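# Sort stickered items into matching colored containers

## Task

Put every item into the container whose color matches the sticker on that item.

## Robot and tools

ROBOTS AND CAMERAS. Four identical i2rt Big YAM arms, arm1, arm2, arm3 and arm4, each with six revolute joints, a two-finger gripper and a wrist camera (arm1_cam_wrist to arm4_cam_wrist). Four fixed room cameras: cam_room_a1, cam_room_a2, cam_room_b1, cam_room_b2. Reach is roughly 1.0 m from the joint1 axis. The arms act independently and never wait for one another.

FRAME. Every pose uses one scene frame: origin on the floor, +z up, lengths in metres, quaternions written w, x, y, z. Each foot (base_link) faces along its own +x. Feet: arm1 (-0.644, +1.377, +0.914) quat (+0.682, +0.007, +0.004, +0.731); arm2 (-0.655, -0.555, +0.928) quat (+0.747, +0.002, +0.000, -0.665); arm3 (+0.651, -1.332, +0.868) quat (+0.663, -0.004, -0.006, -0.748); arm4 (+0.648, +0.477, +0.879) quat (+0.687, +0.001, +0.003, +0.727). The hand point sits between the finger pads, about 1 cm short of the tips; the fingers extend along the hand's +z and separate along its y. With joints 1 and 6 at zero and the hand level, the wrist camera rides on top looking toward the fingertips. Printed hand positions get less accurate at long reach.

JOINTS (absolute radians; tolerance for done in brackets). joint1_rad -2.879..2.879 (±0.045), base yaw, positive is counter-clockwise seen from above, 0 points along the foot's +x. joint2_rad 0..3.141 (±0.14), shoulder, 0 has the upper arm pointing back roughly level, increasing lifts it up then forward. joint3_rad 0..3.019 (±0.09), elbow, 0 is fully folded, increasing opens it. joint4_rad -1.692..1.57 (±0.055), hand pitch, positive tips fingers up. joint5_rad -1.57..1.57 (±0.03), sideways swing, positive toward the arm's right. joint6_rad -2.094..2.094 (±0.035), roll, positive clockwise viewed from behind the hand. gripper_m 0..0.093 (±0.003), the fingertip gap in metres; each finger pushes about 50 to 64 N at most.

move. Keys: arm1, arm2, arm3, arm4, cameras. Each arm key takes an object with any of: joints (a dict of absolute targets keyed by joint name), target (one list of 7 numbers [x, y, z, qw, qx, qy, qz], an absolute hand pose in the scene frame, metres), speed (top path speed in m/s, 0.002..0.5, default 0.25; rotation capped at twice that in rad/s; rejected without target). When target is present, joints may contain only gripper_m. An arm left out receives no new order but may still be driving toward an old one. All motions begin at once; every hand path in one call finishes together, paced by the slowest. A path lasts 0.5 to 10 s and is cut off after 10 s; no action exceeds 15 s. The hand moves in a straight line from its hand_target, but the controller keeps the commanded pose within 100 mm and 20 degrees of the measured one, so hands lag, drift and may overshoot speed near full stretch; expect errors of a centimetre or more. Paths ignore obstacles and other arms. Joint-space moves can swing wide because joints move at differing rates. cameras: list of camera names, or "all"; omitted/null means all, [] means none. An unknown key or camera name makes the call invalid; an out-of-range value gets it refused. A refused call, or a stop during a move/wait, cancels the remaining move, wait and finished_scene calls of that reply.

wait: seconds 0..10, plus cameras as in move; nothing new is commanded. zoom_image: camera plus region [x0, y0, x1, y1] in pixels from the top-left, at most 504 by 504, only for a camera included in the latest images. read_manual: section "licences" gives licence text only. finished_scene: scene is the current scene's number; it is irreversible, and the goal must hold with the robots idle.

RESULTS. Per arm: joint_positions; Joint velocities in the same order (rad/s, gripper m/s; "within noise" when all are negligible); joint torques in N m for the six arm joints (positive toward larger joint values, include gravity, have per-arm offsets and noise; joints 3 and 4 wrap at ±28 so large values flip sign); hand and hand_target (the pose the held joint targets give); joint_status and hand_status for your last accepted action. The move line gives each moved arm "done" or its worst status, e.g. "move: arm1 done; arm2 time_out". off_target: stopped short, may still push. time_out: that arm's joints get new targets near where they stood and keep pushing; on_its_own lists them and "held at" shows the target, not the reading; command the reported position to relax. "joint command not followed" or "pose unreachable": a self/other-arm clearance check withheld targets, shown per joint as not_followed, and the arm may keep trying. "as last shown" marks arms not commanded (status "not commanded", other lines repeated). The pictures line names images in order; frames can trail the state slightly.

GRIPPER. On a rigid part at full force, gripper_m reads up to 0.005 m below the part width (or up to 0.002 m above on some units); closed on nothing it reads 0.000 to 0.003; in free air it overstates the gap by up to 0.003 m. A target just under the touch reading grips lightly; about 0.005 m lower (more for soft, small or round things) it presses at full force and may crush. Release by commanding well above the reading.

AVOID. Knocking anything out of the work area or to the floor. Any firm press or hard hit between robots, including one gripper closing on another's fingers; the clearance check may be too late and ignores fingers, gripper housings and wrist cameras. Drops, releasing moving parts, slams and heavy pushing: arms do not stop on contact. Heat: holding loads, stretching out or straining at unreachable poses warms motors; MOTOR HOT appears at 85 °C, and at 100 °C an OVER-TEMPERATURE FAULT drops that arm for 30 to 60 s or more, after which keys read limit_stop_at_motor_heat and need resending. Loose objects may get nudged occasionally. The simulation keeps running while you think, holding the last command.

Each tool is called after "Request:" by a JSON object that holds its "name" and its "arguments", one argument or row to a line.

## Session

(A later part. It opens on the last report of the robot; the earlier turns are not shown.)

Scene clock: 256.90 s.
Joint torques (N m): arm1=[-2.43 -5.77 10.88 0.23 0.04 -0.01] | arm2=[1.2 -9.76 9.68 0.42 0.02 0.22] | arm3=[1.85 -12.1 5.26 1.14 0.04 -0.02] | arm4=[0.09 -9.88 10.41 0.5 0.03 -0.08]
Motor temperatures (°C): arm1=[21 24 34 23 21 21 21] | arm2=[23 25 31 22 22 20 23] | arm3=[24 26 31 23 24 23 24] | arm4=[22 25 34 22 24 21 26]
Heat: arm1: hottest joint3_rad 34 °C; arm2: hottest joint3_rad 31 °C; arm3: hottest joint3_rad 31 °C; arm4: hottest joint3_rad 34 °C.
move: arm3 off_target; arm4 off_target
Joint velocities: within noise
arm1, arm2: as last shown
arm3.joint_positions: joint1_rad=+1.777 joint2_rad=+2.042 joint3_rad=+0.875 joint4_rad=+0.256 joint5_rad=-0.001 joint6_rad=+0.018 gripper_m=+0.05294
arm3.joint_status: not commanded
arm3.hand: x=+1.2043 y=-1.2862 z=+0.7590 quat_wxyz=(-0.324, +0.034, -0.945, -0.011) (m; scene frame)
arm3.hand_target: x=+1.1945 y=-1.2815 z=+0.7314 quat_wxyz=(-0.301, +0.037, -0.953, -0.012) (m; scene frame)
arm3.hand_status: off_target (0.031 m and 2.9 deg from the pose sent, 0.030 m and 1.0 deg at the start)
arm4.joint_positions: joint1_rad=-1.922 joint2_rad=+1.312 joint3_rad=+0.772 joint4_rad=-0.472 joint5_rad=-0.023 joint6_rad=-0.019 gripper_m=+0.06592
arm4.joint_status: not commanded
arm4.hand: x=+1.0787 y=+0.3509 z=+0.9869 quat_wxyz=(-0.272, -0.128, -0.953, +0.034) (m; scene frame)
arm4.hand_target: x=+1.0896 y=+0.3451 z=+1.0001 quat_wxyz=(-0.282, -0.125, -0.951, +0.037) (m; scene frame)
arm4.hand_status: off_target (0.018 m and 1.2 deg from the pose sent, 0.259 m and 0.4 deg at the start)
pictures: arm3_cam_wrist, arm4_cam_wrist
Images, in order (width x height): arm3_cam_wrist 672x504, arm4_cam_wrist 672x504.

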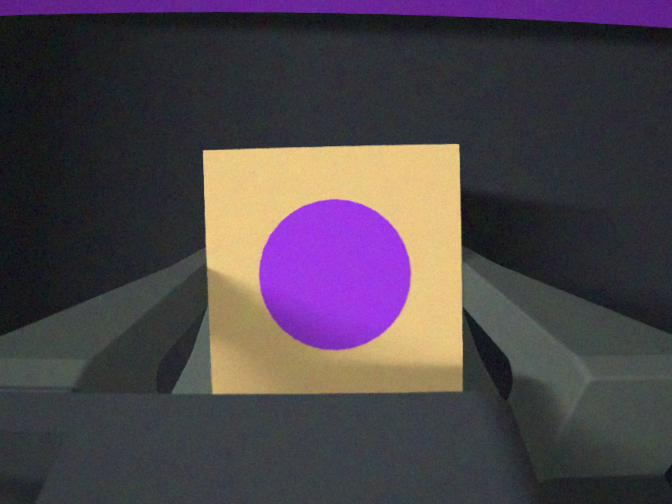

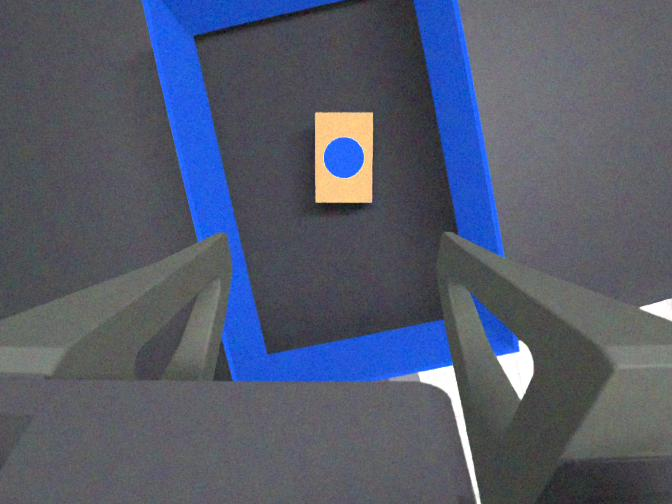

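Contact confirmed at .759. Level, release, lift.

Request:
{"name": "move", "arguments": {
  "arm3": {"target":[1.194,-1.281,0.757,-0.3005,0.0375,-0.9529,-0.0118],"speed":0.1},
  "cameras": []
}}

Request:
{"name": "move", "arguments": {
  "arm3": {"joints":{"gripper_m":0.078}},
  "cameras": ["arm3_cam_wrist"]
}}

Request:
{"name": "move", "arguments": {
  "arm3": {"target":[1.16,-1.285,1.0,-0.3005,0.0375,-0.9529,-0.0118],"speed":0.25},
  "cameras": ["arm3_cam_wrist"]
}}

Scene clock: 263.40 s.
Joint torques (N m): arm1=[-2.78 -6.53 10.84 0.27 0.02 0.02] | arm2=[1.2 -9.58 9.65 0.44 0.03 0.22] | arm3=[1.61 -17.32 4.29 0.51 0.03 -0.01] | arm4=[0.38 -9.93 10.51 0.54 0.01 -0.08]
Motor temperatures (°C): arm1=[21 24 34 23 21 21 21] | arm2=[23 25 31 22 22 20 23] | arm3=[24 26 31 23 24 23 24] | arm4=[22 25 34 22 24 21 26]
Heat: arm1: hottest joint3_rad 34 °C; arm2: hottest joint3_rad 31 °C; arm3: hottest joint3_rad 31 °C; arm4: hottest joint3_rad 34 °C.
move: arm3 done
Joint velocities: within noise
arm1, arm2, arm4: as last shown
arm3.joint_positions: joint1_rad=+1.777 joint2_rad=+2.029 joint3_rad=+0.875 joint4_rad=+0.211 joint5_rad=-0.001 joint6_rad=+0.018 gripper_m=+0.05294
arm3.joint_status: not commanded
arm3.hand: x=+1.1985 y=-1.2867 z=+0.7592 quat_wxyz=(-0.309, +0.034, -0.951, -0.010) (m; scene frame)
arm3.hand_target: x=+1.1941 y=-1.2812 z=+0.7571 quat_wxyz=(-0.301, +0.037, -0.953, -0.012) (m; scene frame)
arm3.hand_status: done (0.008 m and 1.1 deg from the pose sent, 0.012 m and 2.8 deg at the start)
arm4.joint_positions: joint1_rad=-1.922 joint2_rad=+1.312 joint3_rad=+0.772 joint4_rad=-0.473 joint5_rad=-0.023 joint6_rad=-0.019 gripper_m=+0.06592
arm4.hand: x=+1.0786 y=+0.3509 z=+0.9868 quat_wxyz=(-0.272, -0.128, -0.953, +0.034) (m; scene frame)
pictures: none
No camera images: "cameras" was empty.

Scene clock: 263.90 s.
Joint torques (N m): arm1=[-2.78 -6.01 10.78 0.1 0.05 0.02] | arm2=[1.2 -9.64 9.68 0.44 0.02 0.21] | arm3=[1.79 -17.32 4.29 0.84 0.04 -0.01] | arm4=[0.26 -9.7 10.41 0.7 -0.02 -0.06]
Motor temperatures (°C): arm1=[21 24 34 23 21 21 21] | arm2=[23 25 31 22 22 20 23] | arm3=[24 26 30 23 24 23 24] | arm4=[22 25 34 22 24 21 25]
Heat: arm1: hottest joint3_rad 34 °C; arm2: hottest joint3_rad 31 °C; arm3: hottest joint3_rad 30 °C; arm4: hottest joint3_rad 34 °C.
move: arm3 done
Joint velocities: within noise
arm1, arm2, arm4: as last shown
arm3.joint_positions: joint1_rad=+1.777 joint2_rad=+2.029 joint3_rad=+0.875 joint4_rad=+0.202 joint5_rad=-0.001 joint6_rad=+0.018 gripper_m=+0.07796
arm3.joint_status: all done
arm3.hand: x=+1.1967 y=-1.2868 z=+0.7579 quat_wxyz=(-0.304, +0.034, -0.952, -0.010) (m; scene frame)
arm3.hand_target: x=+1.1941 y=-1.2812 z=+0.7571 quat_wxyz=(-0.301, +0.037, -0.953, -0.012) (m; scene frame)
arm3.hand_status: not commanded
pictures: arm3_cam_wrist
Images, in order (width x height): arm3_cam_wrist 672x504.

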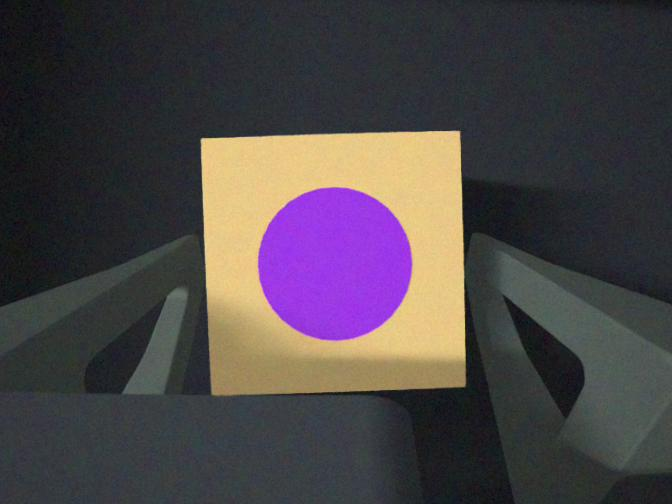

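Scene clock: 265.60 s.
Joint torques (N m): arm1=[-2.37 -5.89 10.84 0.2 0.01 -0.01] | arm2=[1.14 -9.64 9.68 0.43 0.02 0.22] | arm3=[1.32 -11.69 11.55 0.77 -0.07 -0.09] | arm4=[0.73 -9.88 10.43 0.49 0.01 -0.06]
Motor temperatures (°C): arm1=[21 24 34 23 21 21 21] | arm2=[23 25 31 22 22 20 23] | arm3=[24 26 30 23 24 23 24] | arm4=[22 24 34 22 24 21 25]
Heat: arm1: hottest joint3_rad 34 °C; arm2: hottest joint3_rad 31 °C; arm3: hottest joint3_rad 30 °C; arm4: hottest joint3_rad 34 °C.
move: arm3 off_target
Joint velocities: within noise
arm1.joint_positions: joint1_rad=-2.275 joint2_rad=+1.244 joint3_rad=+1.097 joint4_rad=-1.407 joint5_rad=-0.007 joint6_rad=-0.006 gripper_m=+0.09294
arm1.joint_status: not commanded
arm1.hand: x=-0.3613 y=+1.1719 z=+1.1184 quat_wxyz=(-0.001, -0.309, -0.951, +0.000) (m; scene frame)
arm1.hand_target: x=-0.3631 y=+1.1690 z=+1.1199 quat_wxyz=(+0.000, -0.313, -0.950, +0.000) (m; scene frame)
arm1.hand_status: not commanded
arm2.joint_positions: joint1_rad=+0.838 joint2_rad=+1.258 joint3_rad=+1.105 joint4_rad=-1.394 joint5_rad=+0.003 joint6_rad=-0.009 gripper_m=+0.09290
arm2.joint_status: not commanded
arm2.hand: x=-0.3678 y=-0.7609 z=+1.1359 quat_wxyz=(-0.011, -0.299, -0.954, +0.003) (m; scene frame)
arm2.hand_target: x=-0.3700 y=-0.7570 z=+1.1301 quat_wxyz=(+0.000, -0.303, -0.953, +0.000) (m; scene frame)
arm2.hand_status: not commanded
arm3.joint_positions: joint1_rad=+1.777 joint2_rad=+1.417 joint3_rad=+0.889 joint4_rad=-0.458 joint5_rad=-0.004 joint6_rad=+0.018 gripper_m=+0.07796
arm3.joint_status: not commanded
arm3.hand: x=+1.1456 y=-1.2875 z=+0.9854 quat_wxyz=(-0.288, +0.035, -0.957, -0.010) (m; scene frame)
arm3.hand_target: x=+1.1594 y=-1.2852 z=+1.0002 quat_wxyz=(-0.301, +0.037, -0.953, -0.012) (m; scene frame)
arm3.hand_status: off_target (0.021 m and 1.5 deg from the pose sent, 0.245 m and 0.6 deg at the start)
arm4: as last shown
pictures: arm3_cam_wrist
Images, in order (width x height): arm3_cam_wrist 672x504.

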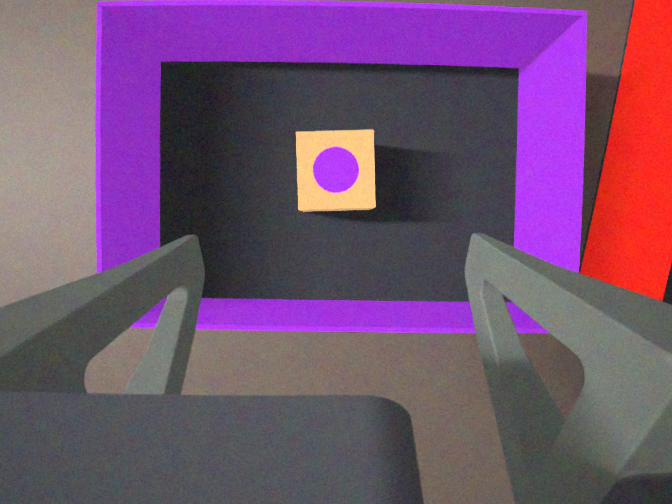

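Both in their containers.

Request:
{"name": "finished_scene", "arguments": {
  "scene": 2
}}

The scene is finished: the task was done.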